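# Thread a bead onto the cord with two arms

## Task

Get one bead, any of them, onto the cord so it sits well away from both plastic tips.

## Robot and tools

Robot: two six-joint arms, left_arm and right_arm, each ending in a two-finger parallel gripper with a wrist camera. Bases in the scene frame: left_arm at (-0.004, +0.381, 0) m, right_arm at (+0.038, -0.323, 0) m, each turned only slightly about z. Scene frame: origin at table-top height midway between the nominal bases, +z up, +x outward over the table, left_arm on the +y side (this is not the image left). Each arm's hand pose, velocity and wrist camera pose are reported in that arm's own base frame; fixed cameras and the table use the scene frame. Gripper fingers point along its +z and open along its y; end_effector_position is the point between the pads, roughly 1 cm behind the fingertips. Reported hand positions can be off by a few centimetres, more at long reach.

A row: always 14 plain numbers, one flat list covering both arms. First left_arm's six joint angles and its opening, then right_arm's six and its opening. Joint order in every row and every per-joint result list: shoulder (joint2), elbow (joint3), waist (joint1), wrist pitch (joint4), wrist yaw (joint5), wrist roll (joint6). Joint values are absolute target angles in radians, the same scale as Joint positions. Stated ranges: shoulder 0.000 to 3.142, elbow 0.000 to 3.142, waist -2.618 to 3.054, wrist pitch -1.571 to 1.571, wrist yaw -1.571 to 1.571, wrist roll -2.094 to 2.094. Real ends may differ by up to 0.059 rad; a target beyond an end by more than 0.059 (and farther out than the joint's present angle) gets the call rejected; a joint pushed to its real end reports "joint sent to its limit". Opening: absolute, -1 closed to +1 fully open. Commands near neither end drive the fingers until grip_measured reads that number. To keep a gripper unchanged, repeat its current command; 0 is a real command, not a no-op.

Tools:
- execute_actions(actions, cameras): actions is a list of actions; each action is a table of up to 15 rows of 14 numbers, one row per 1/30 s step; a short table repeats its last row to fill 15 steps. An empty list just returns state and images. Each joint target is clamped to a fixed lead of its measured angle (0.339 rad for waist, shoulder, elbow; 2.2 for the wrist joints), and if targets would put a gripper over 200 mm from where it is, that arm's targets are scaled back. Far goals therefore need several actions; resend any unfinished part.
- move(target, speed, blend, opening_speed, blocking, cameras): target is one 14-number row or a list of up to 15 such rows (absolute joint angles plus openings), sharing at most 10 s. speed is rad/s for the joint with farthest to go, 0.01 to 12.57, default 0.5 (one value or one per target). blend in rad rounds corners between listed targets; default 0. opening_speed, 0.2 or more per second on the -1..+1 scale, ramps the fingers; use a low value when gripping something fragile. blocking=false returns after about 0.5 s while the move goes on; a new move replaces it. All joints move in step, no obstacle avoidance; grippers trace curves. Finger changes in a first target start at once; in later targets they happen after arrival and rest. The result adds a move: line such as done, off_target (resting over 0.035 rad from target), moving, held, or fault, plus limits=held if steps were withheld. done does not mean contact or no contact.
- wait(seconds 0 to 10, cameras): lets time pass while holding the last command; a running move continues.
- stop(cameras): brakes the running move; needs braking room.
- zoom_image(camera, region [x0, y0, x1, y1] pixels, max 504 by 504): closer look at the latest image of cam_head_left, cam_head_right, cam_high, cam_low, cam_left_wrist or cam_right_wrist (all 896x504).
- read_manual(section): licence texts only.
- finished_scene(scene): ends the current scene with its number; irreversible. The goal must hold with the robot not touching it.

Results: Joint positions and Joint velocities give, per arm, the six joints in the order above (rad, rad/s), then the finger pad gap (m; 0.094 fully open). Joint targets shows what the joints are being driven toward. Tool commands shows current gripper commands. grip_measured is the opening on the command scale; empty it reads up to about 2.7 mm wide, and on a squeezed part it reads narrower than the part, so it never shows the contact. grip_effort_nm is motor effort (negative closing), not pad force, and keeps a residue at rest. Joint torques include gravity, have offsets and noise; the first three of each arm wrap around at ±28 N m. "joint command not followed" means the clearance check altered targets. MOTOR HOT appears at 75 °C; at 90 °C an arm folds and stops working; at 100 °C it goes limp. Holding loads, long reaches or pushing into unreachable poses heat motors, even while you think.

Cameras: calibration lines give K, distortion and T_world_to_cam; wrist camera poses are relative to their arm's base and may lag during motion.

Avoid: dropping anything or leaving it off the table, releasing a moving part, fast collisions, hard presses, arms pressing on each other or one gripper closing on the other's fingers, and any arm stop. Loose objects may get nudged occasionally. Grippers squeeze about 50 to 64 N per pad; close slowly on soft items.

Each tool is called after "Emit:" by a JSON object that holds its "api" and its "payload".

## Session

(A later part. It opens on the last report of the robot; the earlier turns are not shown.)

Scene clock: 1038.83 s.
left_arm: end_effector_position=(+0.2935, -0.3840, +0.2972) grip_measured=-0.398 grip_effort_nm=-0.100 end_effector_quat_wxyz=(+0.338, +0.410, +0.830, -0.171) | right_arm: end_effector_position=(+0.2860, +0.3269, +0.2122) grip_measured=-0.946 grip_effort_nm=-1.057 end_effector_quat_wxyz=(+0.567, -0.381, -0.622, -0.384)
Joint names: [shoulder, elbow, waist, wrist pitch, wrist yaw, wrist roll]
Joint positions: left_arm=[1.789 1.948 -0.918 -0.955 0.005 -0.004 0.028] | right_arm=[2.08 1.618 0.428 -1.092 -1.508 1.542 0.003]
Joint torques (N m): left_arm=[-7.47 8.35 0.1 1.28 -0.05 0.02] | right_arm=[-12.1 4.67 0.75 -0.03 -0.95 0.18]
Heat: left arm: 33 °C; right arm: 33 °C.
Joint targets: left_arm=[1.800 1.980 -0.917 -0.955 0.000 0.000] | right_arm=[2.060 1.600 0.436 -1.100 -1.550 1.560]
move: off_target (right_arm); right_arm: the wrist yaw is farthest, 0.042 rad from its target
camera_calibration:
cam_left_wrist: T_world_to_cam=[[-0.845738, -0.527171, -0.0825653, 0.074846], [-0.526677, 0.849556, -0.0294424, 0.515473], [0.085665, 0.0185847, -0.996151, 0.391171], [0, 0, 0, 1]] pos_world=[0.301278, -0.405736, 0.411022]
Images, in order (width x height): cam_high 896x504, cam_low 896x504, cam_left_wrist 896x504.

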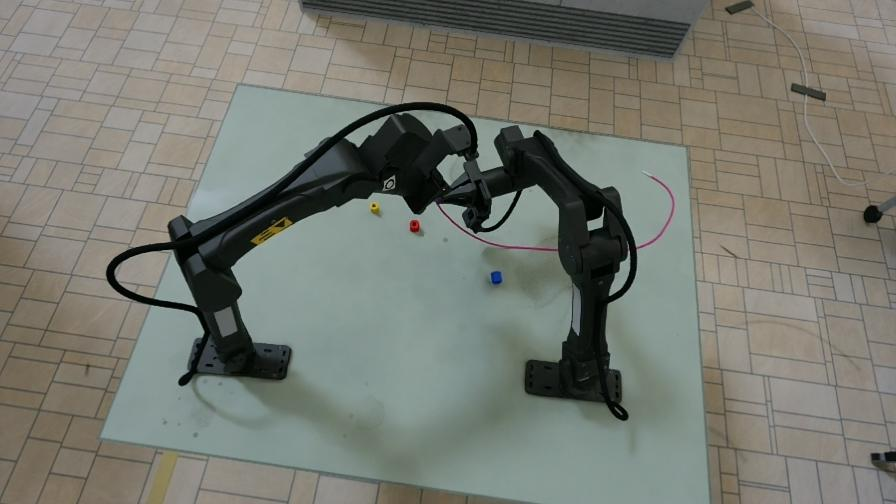

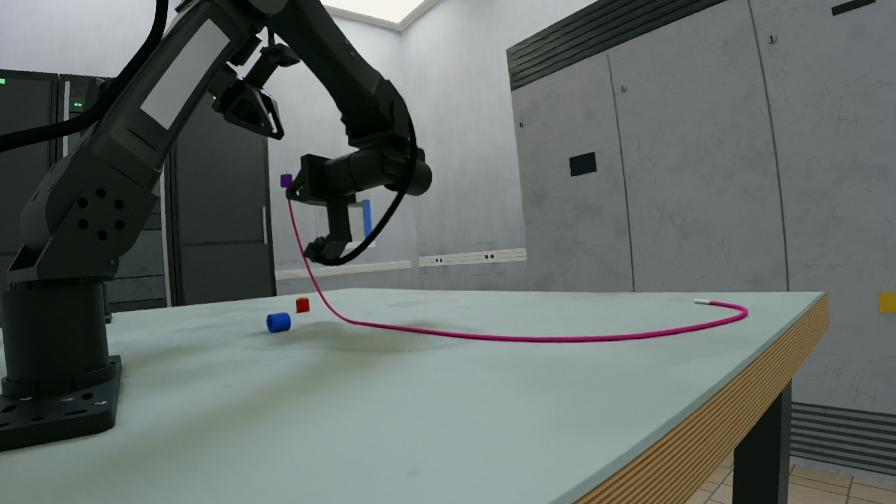

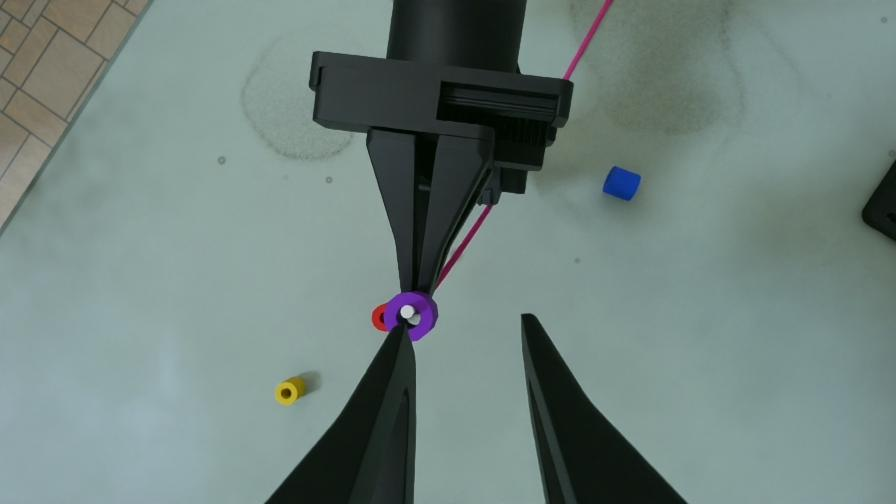

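Emit:
{"api": "move", "payload": {"target": [[1.79, 1.895, -0.870, -0.885, 0.0, 0.0, -0.4, 2.06, 1.60, 0.436, -1.10, -1.55, 1.56, -1.0], [1.76, 1.745, -0.870, -0.769, 0.0, 0.0, -0.4, 2.06, 1.60, 0.436, -1.10, -1.55, 1.56, -1.0]], "speed": 0.2, "cameras": ["cam_low", "cam_left_wrist"]}}

Emit:
{"api": "zoom_image", "payload": {"camera": "cam_left_wrist", "region": [360, 220, 580, 420]}}

Emit:
{"api": "zoom_image", "payload": {"camera": "cam_low", "region": [230, 120, 390, 240]}}

Scene clock: 1075.23 s.
left_arm: end_effector_position=(+0.3152, -0.3768, +0.2422) grip_measured=-0.398 grip_effort_nm=-0.100 end_effector_quat_wxyz=(+0.325, +0.394, +0.846, -0.155) | right_arm: end_effector_position=(+0.2860, +0.3269, +0.2122) grip_measured=-0.946 grip_effort_nm=-1.057 end_effector_quat_wxyz=(+0.567, -0.381, -0.622, -0.384)
Joint names: [shoulder, elbow, waist, wrist pitch, wrist yaw, wrist roll]
Joint positions: left_arm=[1.789 1.747 -0.875 -0.793 0.003 -0.004 0.028] | right_arm=[2.08 1.618 0.428 -1.092 -1.508 1.542 0.003]
Joint torques (N m): left_arm=[-11.25 5.96 0.42 1.44 -0.04 0.02] | right_arm=[-12.11 4.62 0.77 -0.01 -0.96 0.18]
Heat: left arm: 31 °C; right arm: 34 °C.
Joint targets: left_arm=[1.760 1.745 -0.870 -0.769 0.000 0.000] | right_arm=[2.060 1.600 0.436 -1.100 -1.550 1.560]
move: off_target (right_arm); right_arm: the wrist yaw is farthest, 0.042 rad from its target
camera_calibration:
cam_left_wrist: T_world_to_cam=[[-0.823272, -0.561915, -0.0804701, 0.0716846], [-0.56435, 0.825481, 0.00947964, 0.512482], [0.0610998, 0.0532176, -0.996712, 0.355369], [0, 0, 0, 1]] pos_world=[0.326522, -0.401675, 0.355111]
Images, in order (width x height): cam_low 896x504, cam_left_wrist 896x504.

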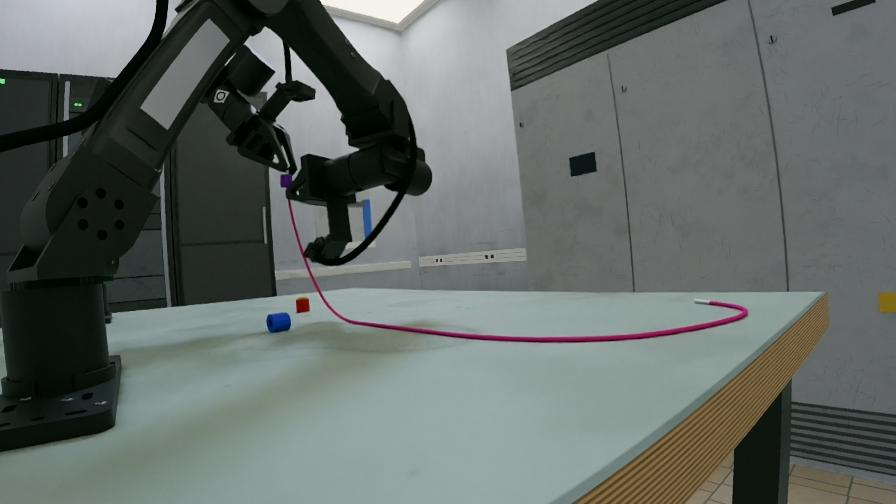

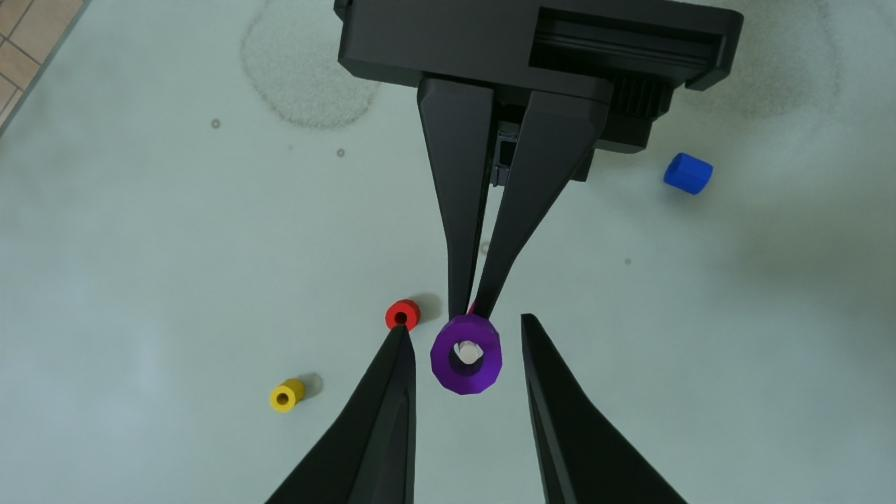

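Scaled by 2.291 from the camera's 896x504 image, which has a finer 1280x720 frame.

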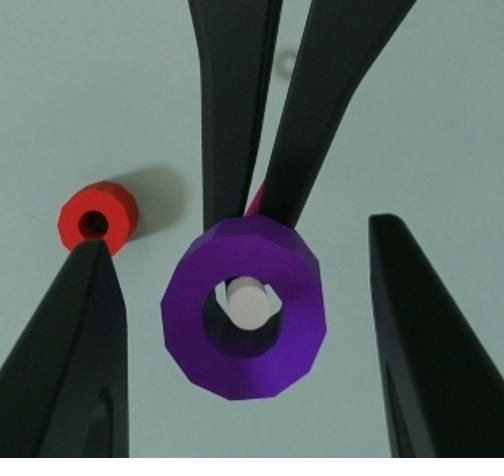

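Scaled by 3.150 from the camera's 896x504 image, which has a finer 1280x720 frame.

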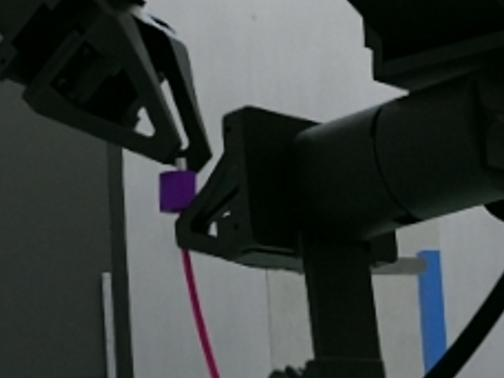

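Emit:
{"api": "zoom_image", "payload": {"camera": "cam_low", "region": [270, 150, 310, 210]}}

Scaled by 8.400 from the camera's 896x504 image, which has a finer 1280x720 frame.

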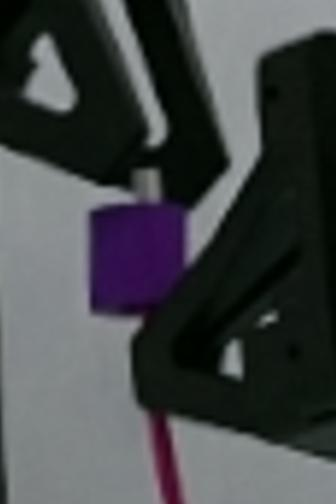

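Emit:
{"api": "move", "payload": {"target": [1.76, 1.745, -0.870, -0.769, 0.0, 0.0, -1.0, 2.06, 1.60, 0.436, -1.10, -1.55, 1.56, -1.0], "speed": 0.2, "opening_speed": 0.4, "cameras": ["cam_low", "cam_left_wrist"]}}

Emit:
{"api": "zoom_image", "payload": {"camera": "cam_left_wrist", "region": [360, 220, 580, 420]}}

Emit:
{"api": "zoom_image", "payload": {"camera": "cam_low", "region": [270, 150, 310, 210]}}

Scene clock: 1120.77 s.
left_arm: end_effector_position=(+0.3158, -0.3766, +0.2425) grip_measured=-0.977 grip_effort_nm=-1.009 end_effector_quat_wxyz=(+0.327, +0.393, +0.846, -0.153) | right_arm: end_effector_position=(+0.2860, +0.3269, +0.2122) grip_measured=-0.946 grip_effort_nm=-1.053 end_effector_quat_wxyz=(+0.567, -0.381, -0.622, -0.384)
Joint names: [shoulder, elbow, waist, wrist pitch, wrist yaw, wrist roll]
Joint positions: left_arm=[1.789 1.747 -0.875 -0.791 0 -0.004 0.001] | right_arm=[2.08 1.618 0.428 -1.092 -1.508 1.542 0.003]
Joint torques (N m): left_arm=[-11.25 5.97 0.43 1.44 -0.04 0.02] | right_arm=[-12.12 4.62 0.73 -0.02 -0.95 0.19]
Heat: left arm: 30 °C; right arm: 34 °C.
Joint targets: left_arm=[1.760 1.745 -0.870 -0.769 0.000 0.000] | right_arm=[2.060 1.600 0.436 -1.100 -1.550 1.560]
move: off_target (right_arm); right_arm: the wrist yaw is farthest, 0.042 rad from its target
camera_calibration:
cam_left_wrist: T_world_to_cam=[[-0.8217, -0.563814, -0.0832029, 0.0717794], [-0.566317, 0.824147, 0.00814625, 0.513204], [0.0639785, 0.053813, -0.996499, 0.35476], [0, 0, 0, 1]] pos_world=[0.326921, -0.401576, 0.35531]
Images, in order (width x height): cam_low 896x504, cam_left_wrist 896x504.

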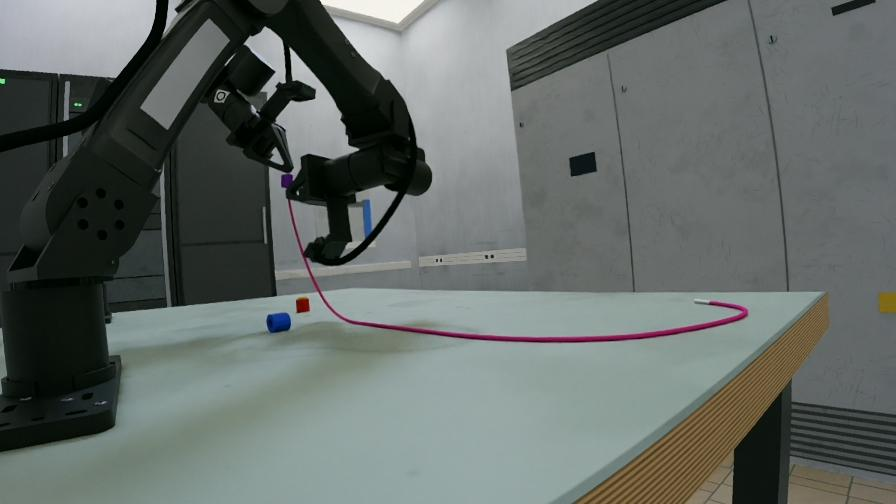

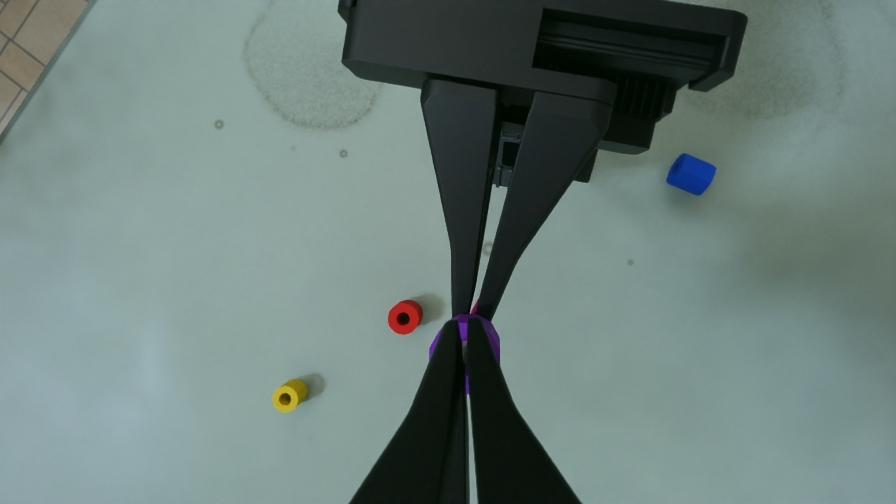

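Scaled by 2.291 from the camera's 896x504 image, which has a finer 1280x720 frame.

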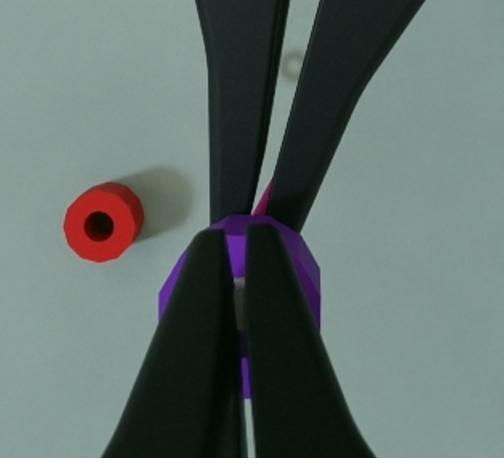

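Scaled by 8.400 from the camera's 896x504 image, which has a finer 1280x720 frame.

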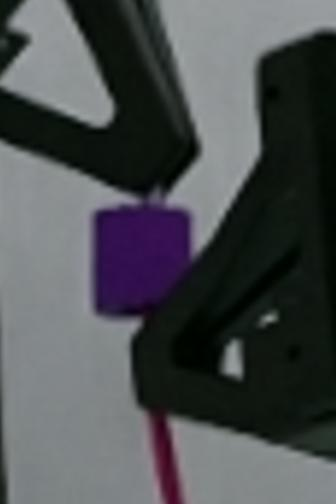

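Emit:
{"api": "move", "payload": {"target": [1.76, 1.745, -0.870, -0.769, 0.0, 0.0, -1.0, 2.06, 1.60, 0.436, -1.10, -1.55, 1.56, -0.75], "speed": 0.2, "opening_speed": 0.3, "cameras": ["cam_low", "cam_left_wrist"]}}

Emit:
{"api": "zoom_image", "payload": {"camera": "cam_left_wrist", "region": [360, 220, 580, 420]}}

Emit:
{"api": "zoom_image", "payload": {"camera": "cam_low", "region": [270, 150, 310, 210]}}

Scene clock: 1133.37 s.
left_arm: end_effector_position=(+0.3160, -0.3765, +0.2425) grip_measured=-0.979 grip_effort_nm=-1.023 end_effector_quat_wxyz=(+0.327, +0.393, +0.846, -0.153) | right_arm: end_effector_position=(+0.2861, +0.3269, +0.2123) grip_measured=-0.753 grip_effort_nm=0.134 end_effector_quat_wxyz=(+0.567, -0.381, -0.622, -0.384)
Joint names: [shoulder, elbow, waist, wrist pitch, wrist yaw, wrist roll]
Joint positions: left_arm=[1.789 1.747 -0.875 -0.791 -0.001 -0.004 0.001] | right_arm=[2.08 1.618 0.428 -1.092 -1.508 1.542 0.012]
Joint torques (N m): left_arm=[-11.25 5.96 0.42 1.43 0 0.02] | right_arm=[-12.11 4.66 0.68 0 -0.95 0.18]
Heat: left arm: 30 °C; right arm: 34 °C.
Joint targets: left_arm=[1.760 1.745 -0.870 -0.769 0.000 0.000] | right_arm=[2.060 1.600 0.436 -1.100 -1.550 1.560]
move: off_target (right_arm); right_arm: the wrist yaw is farthest, 0.042 rad from its target
camera_calibration:
cam_left_wrist: T_world_to_cam=[[-0.821417, -0.564144, -0.0837555, 0.0718887], [-0.566683, 0.823895, 0.00821421, 0.513173], [0.0643717, 0.0542102, -0.996452, 0.354762], [0, 0, 0, 1]] pos_world=[0.327021, -0.401477, 0.35531]
Images, in order (width x height): cam_low 896x504, cam_left_wrist 896x504.

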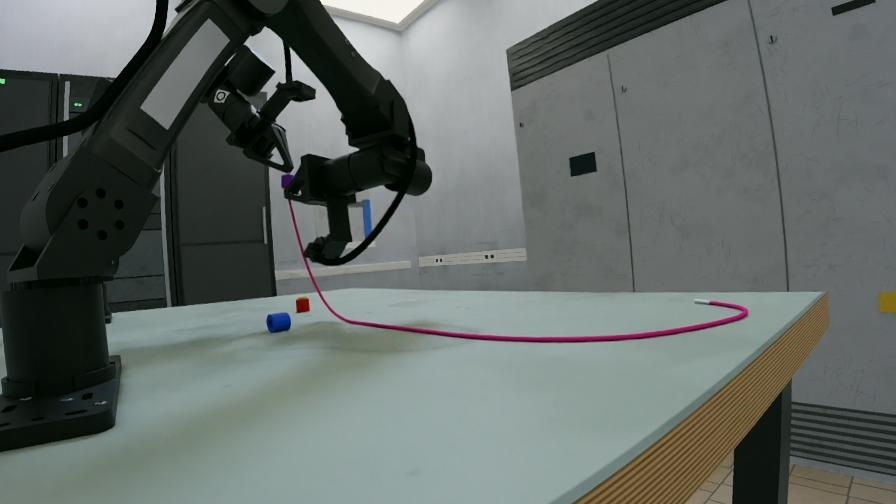

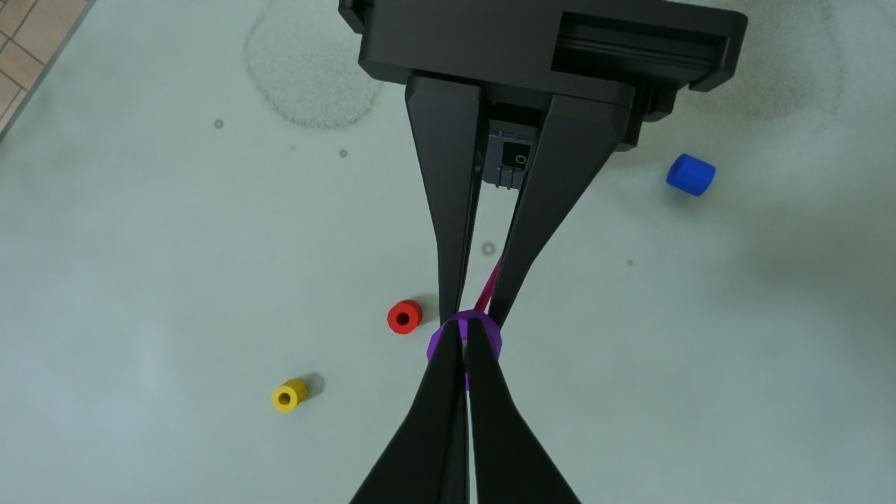

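Scaled by 2.291 from the camera's 896x504 image, which has a finer 1280x720 frame.

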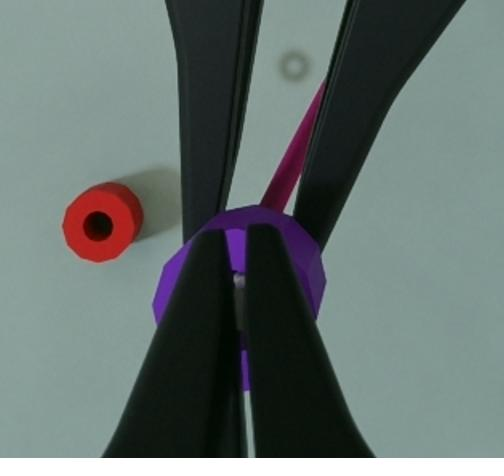

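Scaled by 8.400 from the camera's 896x504 image, which has a finer 1280x720 frame.

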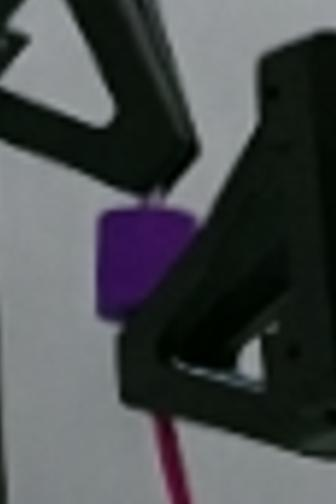

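Emit:
{"api": "move", "payload": {"target": [1.80, 1.90, -0.873, -0.90, 0.0, 0.0, -1.0, 2.06, 1.60, 0.436, -1.10, -1.55, 1.56, -0.75], "speed": 0.1, "cameras": ["cam_low", "cam_left_wrist"]}}

Emit:
{"api": "zoom_image", "payload": {"camera": "cam_left_wrist", "region": [360, 220, 580, 420]}}

Emit:
{"api": "zoom_image", "payload": {"camera": "cam_low", "region": [250, 110, 350, 240]}}

Scene clock: 1150.60 s.
left_arm: end_effector_position=(+0.3123, -0.3721, +0.2739) grip_measured=-0.979 grip_effort_nm=-1.023 end_effector_quat_wxyz=(+0.332, +0.392, +0.844, -0.155) | right_arm: end_effector_position=(+0.2861, +0.3269, +0.2123) grip_measured=-0.753 grip_effort_nm=0.134 end_effector_quat_wxyz=(+0.567, -0.381, -0.622, -0.384)
Joint names: [shoulder, elbow, waist, wrist pitch, wrist yaw, wrist roll]
Joint positions: left_arm=[1.789 1.869 -0.875 -0.901 -0.001 -0.004 0.001] | right_arm=[2.08 1.618 0.428 -1.092 -1.508 1.542 0.012]
Joint torques (N m): left_arm=[-7.64 8.43 0.18 1.3 -0.01 0.03] | right_arm=[-12.15 4.63 0.75 -0.03 -0.95 0.21]
Heat: left arm: 30 °C; right arm: 35 °C.
Joint targets: left_arm=[1.800 1.900 -0.873 -0.900 0.000 0.000] | right_arm=[2.060 1.600 0.436 -1.100 -1.550 1.560]
move: off_target (right_arm); right_arm: the wrist yaw is farthest, 0.042 rad from its target
camera_calibration:
cam_left_wrist: T_world_to_cam=[[-0.820762, -0.564935, -0.0848455, 0.0737988], [-0.566757, 0.823879, -0.00313378, 0.510314], [0.0716728, 0.0455147, -0.996389, 0.380626], [0, 0, 0, 1]] pos_world=[0.322515, -0.39607, 0.387113]
Images, in order (width x height): cam_low 896x504, cam_left_wrist 896x504.

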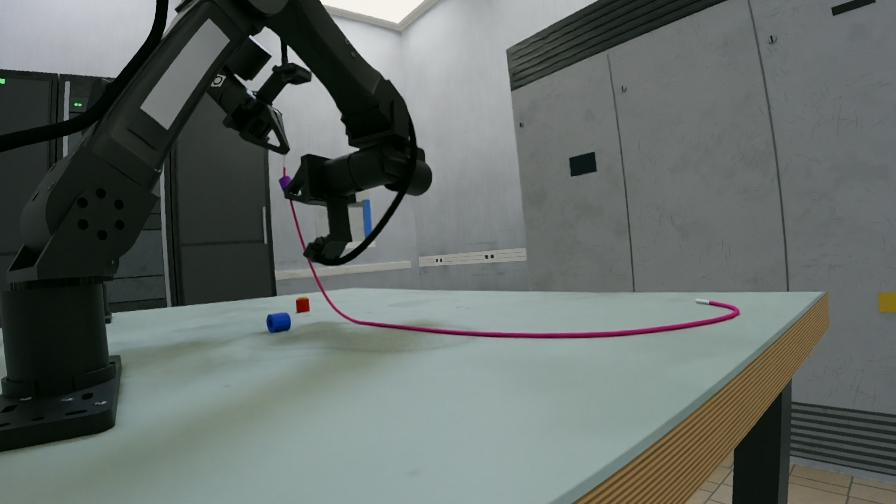

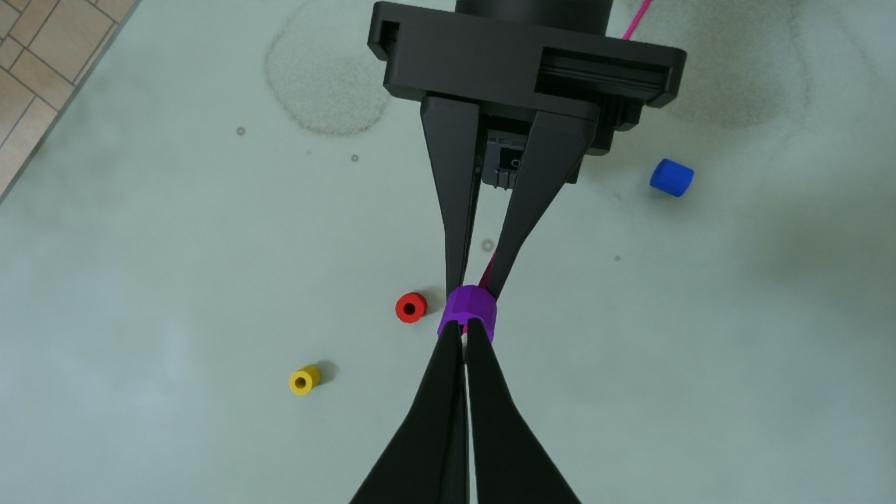

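Scaled by 2.291 from the camera's 896x504 image, which has a finer 1280x720 frame.

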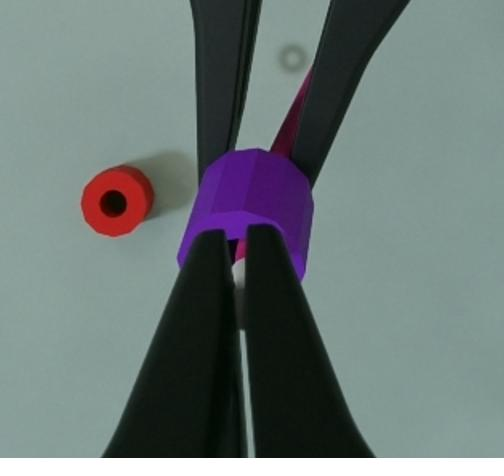

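Scaled by 3.877 from the camera's 896x504 image, which has a finer 1280x720 frame.

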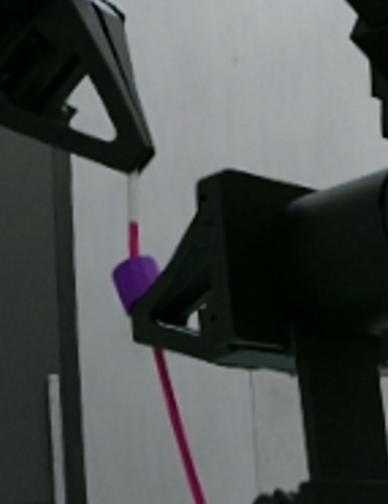

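Emit:
{"api": "move", "payload": {"target": [1.87, 2.165, -0.873, -1.06, 0.0, 0.0, -1.0, 2.06, 1.60, 0.436, -1.10, -1.55, 1.56, -0.75], "speed": 0.15, "cameras": ["cam_low", "cam_high"]}}

Emit:
{"api": "zoom_image", "payload": {"camera": "cam_low", "region": [250, 80, 390, 240]}}

Scene clock: 1156.87 s.
left_arm: end_effector_position=(+0.3142, -0.3745, +0.3240) grip_measured=-0.979 grip_effort_nm=-1.033 end_effector_quat_wxyz=(+0.350, +0.389, +0.836, -0.164) | right_arm: end_effector_position=(+0.2861, +0.3269, +0.2124) grip_measured=-0.753 grip_effort_nm=0.129 end_effector_quat_wxyz=(+0.567, -0.381, -0.622, -0.384)
Joint names: [shoulder, elbow, waist, wrist pitch, wrist yaw, wrist roll]
Joint positions: left_arm=[1.852 2.135 -0.875 -1.06 -0.001 -0.004 0.001] | right_arm=[2.08 1.618 0.428 -1.092 -1.509 1.542 0.012]
Joint torques (N m): left_arm=[-7.15 7.91 0.18 1.29 -0.01 0.03] | right_arm=[-12.07 4.63 0.7 -0.01 -0.95 0.18]
Heat: left arm: 30 °C; right arm: 35 °C.
Joint targets: left_arm=[1.870 2.165 -0.873 -1.060 0.000 0.000] | right_arm=[2.060 1.600 0.436 -1.100 -1.550 1.560]
move: off_target (right_arm); right_arm: the wrist yaw is farthest, 0.041 rad from its target
Images, in order (width x height): cam_high 896x504, cam_low 896x504.

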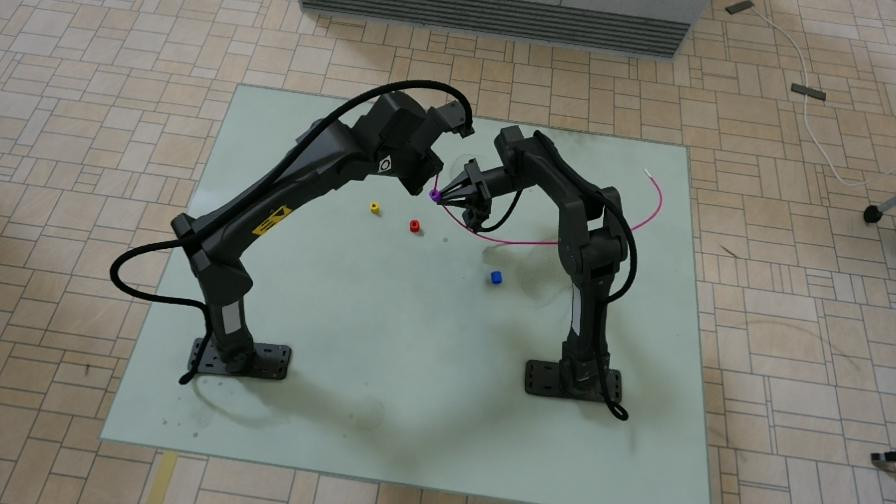

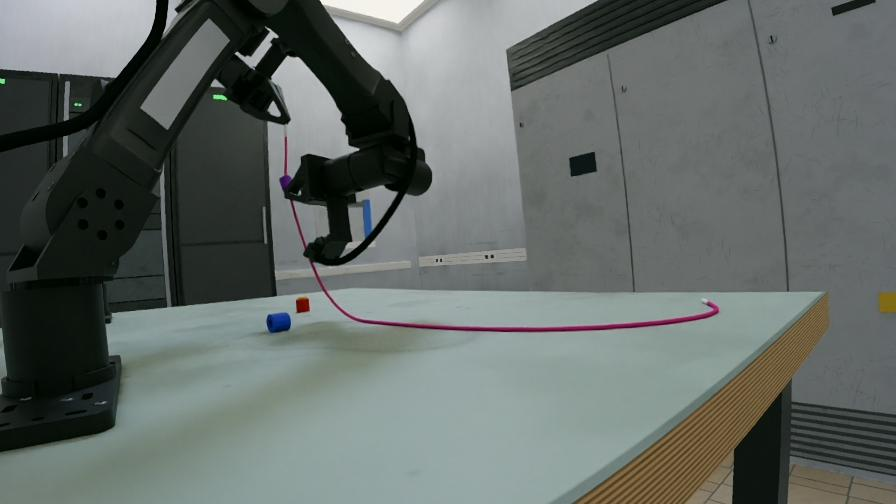

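Scaled by 3.150 from the camera's 896x504 image, which has a finer 1280x720 frame.

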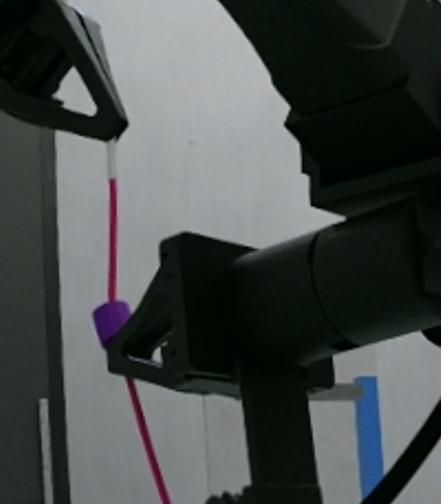

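Emit:
{"api": "move", "payload": {"target": [1.87, 2.165, -0.873, -1.06, 0.0, 0.0, -1.0, 2.06, 1.60, 0.436, -1.10, -1.55, 1.56, -1.0], "speed": 0.15, "opening_speed": 0.4, "cameras": []}}

Emit:
{"api": "move", "payload": {"target": [1.58, 1.633, -0.873, -0.838, 0.0, 0.0, -1.0, 2.06, 1.60, 0.436, -1.10, -1.55, 1.56, -1.0], "speed": 0.2, "cameras": ["cam_low", "cam_high"]}}

Emit:
{"api": "zoom_image", "payload": {"camera": "cam_low", "region": [230, 80, 390, 240]}}

Scene clock: 1247.10 s.
left_arm: end_effector_position=(+0.3141, -0.3743, +0.3238) grip_measured=-0.979 grip_effort_nm=-1.038 end_effector_quat_wxyz=(+0.350, +0.389, +0.836, -0.164) | right_arm: end_effector_position=(+0.2861, +0.3269, +0.2124) grip_measured=-0.938 grip_effort_nm=-1.028 end_effector_quat_wxyz=(+0.567, -0.381, -0.622, -0.384)
Joint names: [shoulder, elbow, waist, wrist pitch, wrist yaw, wrist roll]
Joint positions: left_arm=[1.852 2.135 -0.875 -1.061 -0.001 -0.004 0.001] | right_arm=[2.08 1.618 0.428 -1.092 -1.509 1.542 0.003]
Joint torques (N m): left_arm=[-7.17 7.91 0.17 1.3 0 0.03] | right_arm=[-12.15 4.59 0.79 -0.02 -0.94 0.19]
Heat: left arm: 30 °C; right arm: 36 °C.
Joint targets: left_arm=[1.870 2.165 -0.873 -1.060 0.000 0.000] | right_arm=[2.060 1.600 0.436 -1.100 -1.550 1.560]
move: off_target (right_arm); right_arm: the wrist yaw is farthest, 0.041 rad from its target
No camera images: "cameras" was empty.

Scene clock: 1250.30 s.
left_arm: end_effector_position=(+0.2846, -0.3390, +0.2592) grip_measured=-0.979 grip_effort_nm=-1.033 end_effector_quat_wxyz=(+0.320, +0.394, +0.848, -0.150) | right_arm: end_effector_position=(+0.2861, +0.3269, +0.2124) grip_measured=-0.939 grip_effort_nm=-1.053 end_effector_quat_wxyz=(+0.567, -0.381, -0.622, -0.384)
Joint names: [shoulder, elbow, waist, wrist pitch, wrist yaw, wrist roll]
Joint positions: left_arm=[1.624 1.637 -0.875 -0.861 -0.001 -0.004 0.001] | right_arm=[2.08 1.618 0.428 -1.092 -1.509 1.542 0.003]
Joint torques (N m): left_arm=[-10.99 5.71 0.16 1.42 -0.01 0.02] | right_arm=[-12.08 4.62 0.73 0.01 -0.96 0.16]
Heat: left arm: 29 °C; right arm: 36 °C.
Joint targets: left_arm=[1.580 1.633 -0.873 -0.838 0.000 0.000] | right_arm=[2.060 1.600 0.436 -1.100 -1.550 1.560]
move: off_target (left_arm, right_arm); left_arm: the shoulder is farthest, 0.044 rad from its target; right_arm: the wrist yaw is farthest, 0.041 rad from its target
Images, in order (width x height): cam_high 896x504, cam_low 896x504.

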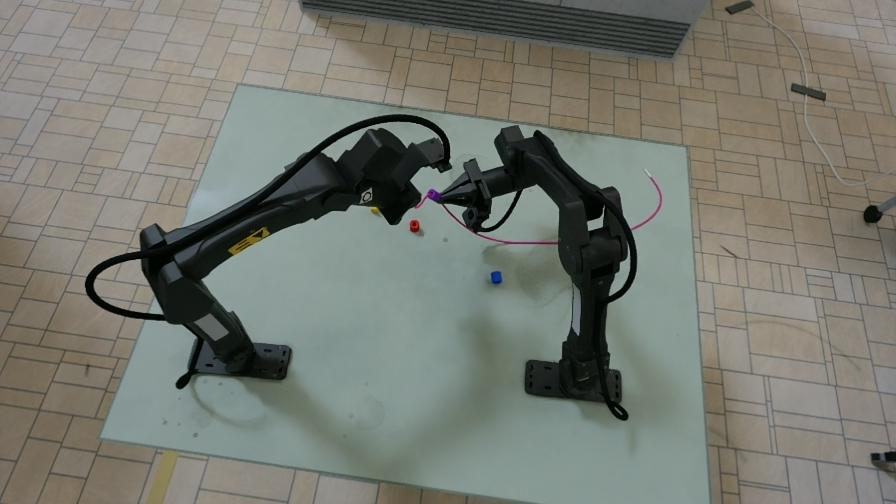

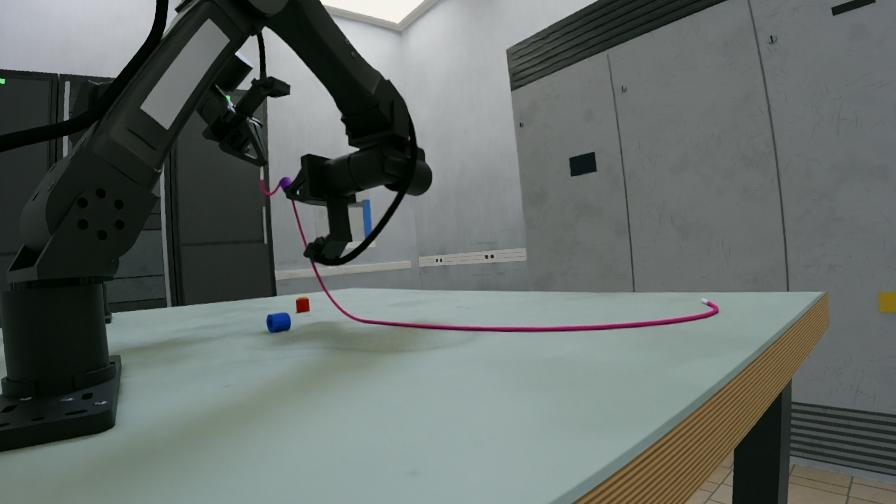

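Scaled by 3.150 from the camera's 896x504 image, which has a finer 1280x720 frame.

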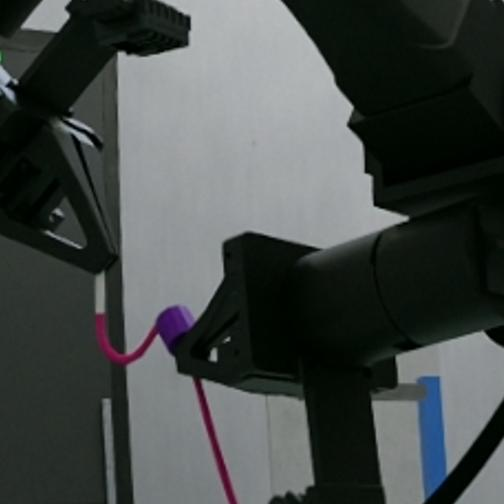

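Emit:
{"api": "move", "payload": {"target": [[1.464, 1.2415, -0.873, -0.562, 0.0, 0.0, -1.0, 2.0994, 1.92, 0.64, -1.39, -0.75, 1.6, -1.0], [1.449, 0.989, -0.873, -0.325, 0.0, 0.0, -1.0, 2.2456, 2.155, 0.85, -1.475, 0.0, 1.65, -1.0]], "speed": 0.3, "cameras": ["cam_low", "cam_high", "cam_left_wrist"]}}

Emit:
{"api": "zoom_image", "payload": {"camera": "cam_low", "region": [200, 130, 400, 330]}}

Scene clock: 1264.60 s.
left_arm: end_effector_position=(+0.2622, -0.3121, +0.1322) grip_measured=-0.979 grip_effort_nm=-1.028 end_effector_quat_wxyz=(+0.322, +0.394, +0.848, -0.151) | right_arm: end_effector_position=(+0.2835, +0.3294, +0.1134) grip_measured=-0.939 grip_effort_nm=-1.057 end_effector_quat_wxyz=(-0.010, +0.386, +0.922, +0.013)
Joint names: [shoulder, elbow, waist, wrist pitch, wrist yaw, wrist roll]
Joint positions: left_arm=[1.489 0.994 -0.875 -0.348 -0.001 -0.004 0.001] | right_arm=[2.223 2.115 0.847 -1.445 -0.026 1.64 0.003]
Joint torques (N m): left_arm=[-9.5 5.81 0.17 1.43 0 0.02] | right_arm=[-10.17 9.11 0.24 -0.26 0.24 0.1]
Heat: left arm: 29 °C; right arm: 36 °C.
Joint targets: left_arm=[1.449 0.989 -0.873 -0.325 0.000 0.000] | right_arm=[2.246 2.155 0.850 -1.475 0.000 1.650]
move: off_target (left_arm, right_arm); left_arm: the shoulder is farthest, 0.040 rad from its target; right_arm: the elbow is farthest, 0.040 rad from its target
camera_calibration:
cam_left_wrist: T_world_to_cam=[[-0.822014, -0.56344, -0.0826389, 0.0550118], [-0.566631, 0.823728, 0.0200501, 0.428994], [0.056775, 0.0633072, -0.996378, 0.249666], [0, 0, 0, 1]] pos_world=[0.274127, -0.338184, 0.244707]
Images, in order (width x height): cam_high 896x504, cam_low 896x504, cam_left_wrist 896x504.

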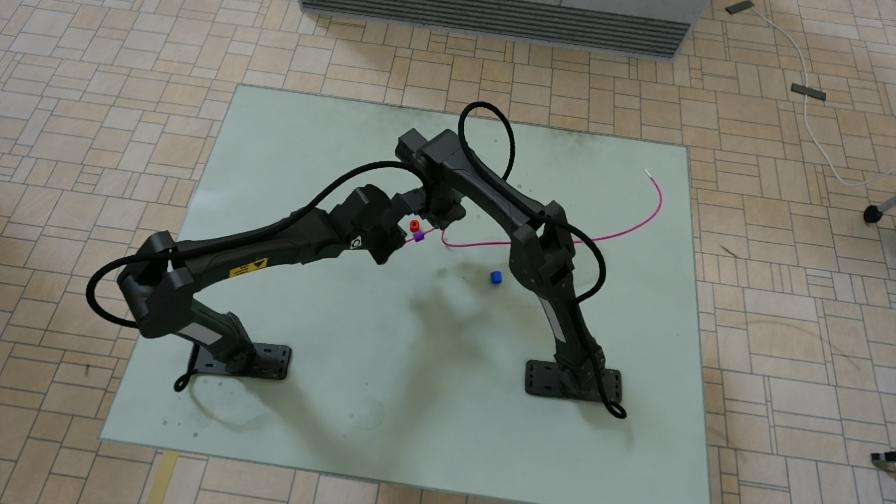

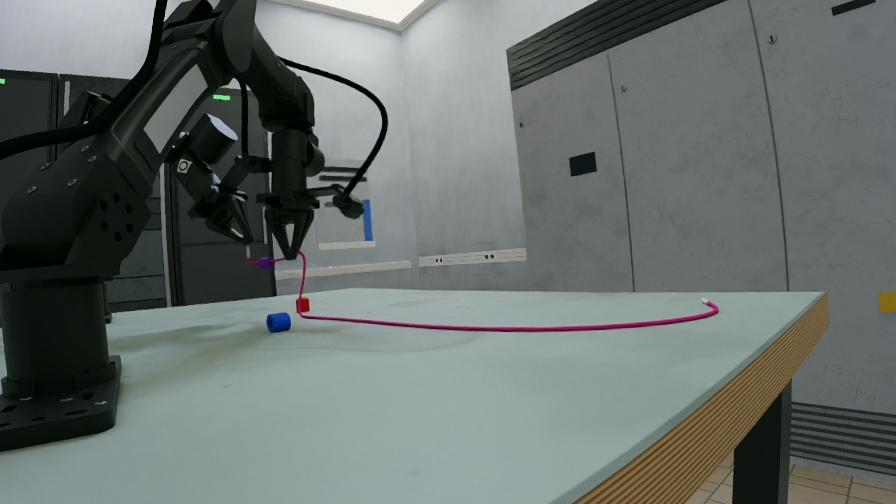

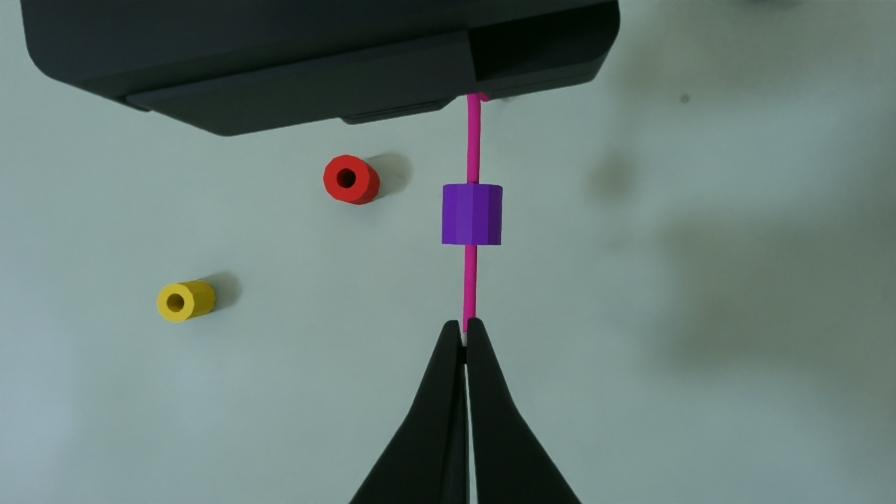

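Scaled by 2.520 from the camera's 896x504 image, which has a finer 1280x720 frame.

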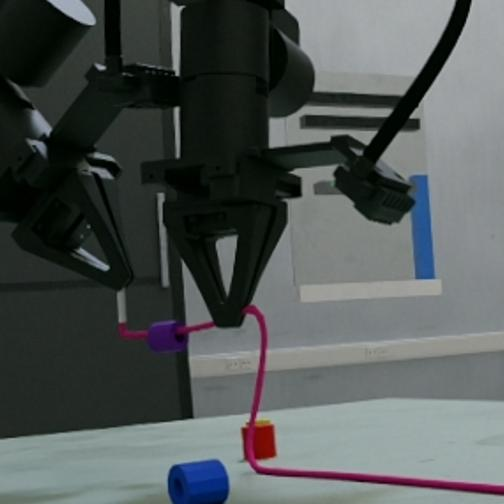

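Emit:
{"api": "move", "payload": {"target": [[1.568, 0.777, -0.873, 0.006, 0.0, 0.0, -1.0, 2.2456, 1.88, 0.85, -1.20, 0.0, 1.65, -1.0], [1.633, 0.723, -0.873, 0.125, 0.0, 0.0, -1.0, 2.246, 1.82, 0.85, -1.135, 0.0, 1.65, -1.0]], "speed": 0.2, "cameras": ["cam_low", "cam_high", "cam_left_wrist"]}}

Emit:
{"api": "zoom_image", "payload": {"camera": "cam_low", "region": [200, 200, 360, 340]}}

Scene clock: 1283.00 s.
left_arm: end_effector_position=(+0.2617, -0.3116, +0.0512) grip_measured=-0.979 grip_effort_nm=-1.028 end_effector_quat_wxyz=(+0.341, +0.391, +0.840, -0.160) | right_arm: end_effector_position=(+0.2875, +0.3330, +0.0440) grip_measured=-0.939 grip_effort_nm=-1.057 end_effector_quat_wxyz=(-0.004, +0.386, +0.922, +0.023)
Joint names: [shoulder, elbow, waist, wrist pitch, wrist yaw, wrist roll]
Joint positions: left_arm=[1.62 0.728 -0.875 0.093 -0.001 -0.003 0.001] | right_arm=[2.223 1.839 0.847 -1.145 -0.023 1.641 0.003]
Joint torques (N m): left_arm=[-5.24 4.97 0.17 1.53 0 0.01] | right_arm=[-10.14 4.64 0.32 0.17 0.2 0.09]
Heat: left arm: 29 °C; right arm: 37 °C.
Joint targets: left_arm=[1.633 0.723 -0.873 0.125 0.000 0.000] | right_arm=[2.246 1.820 0.850 -1.135 0.000 1.650]
move: done
camera_calibration:
cam_left_wrist: T_world_to_cam=[[-0.819852, -0.565878, -0.0873211, 0.0472004], [-0.566053, 0.823985, -0.0251391, 0.432079], [0.0861769, 0.028818, -0.995863, 0.150557], [0, 0, 0, 1]] pos_world=[0.270303, -0.333656, 0.164918]
Images, in order (width x height): cam_high 896x504, cam_low 896x504, cam_left_wrist 896x504.

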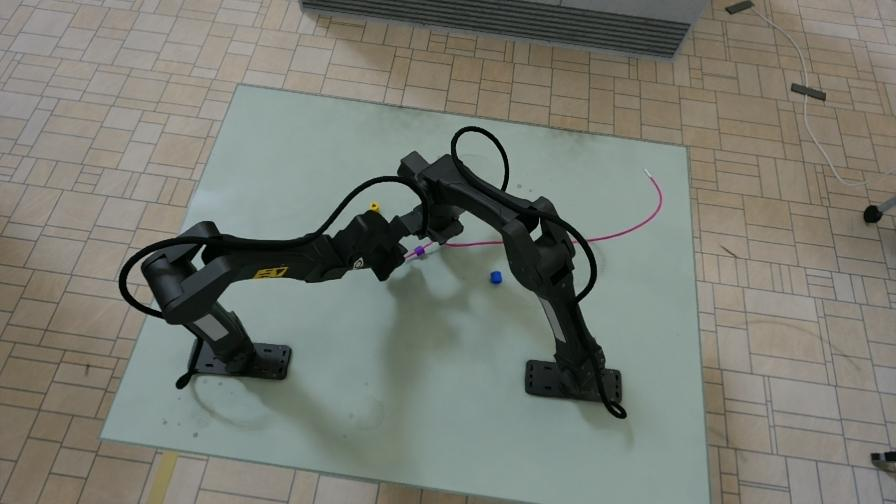

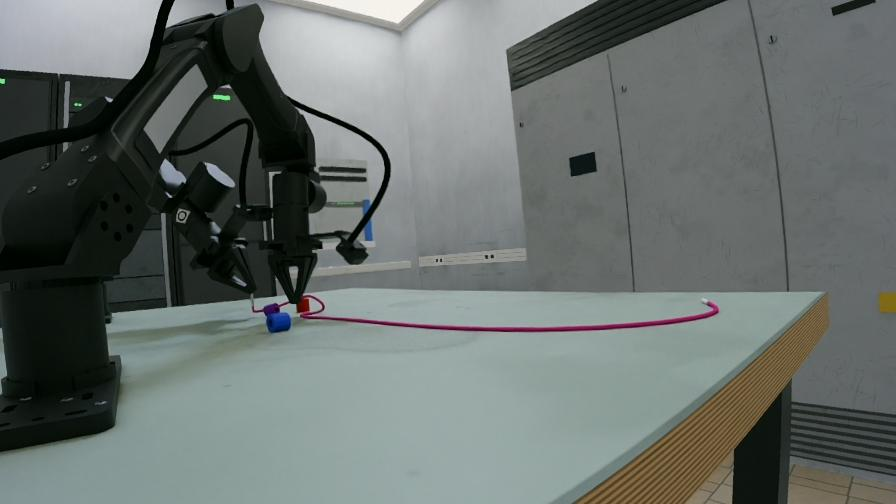

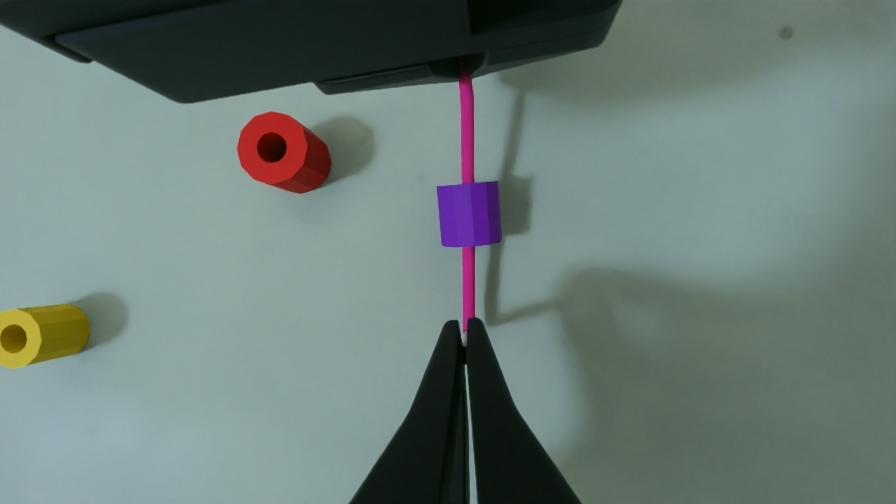

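Scaled by 3.150 from the camera's 896x504 image, which has a finer 1280x720 frame.

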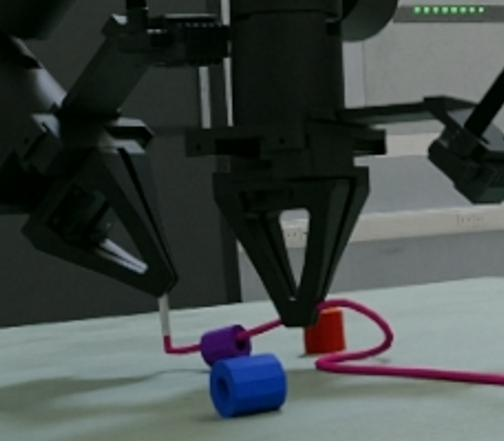

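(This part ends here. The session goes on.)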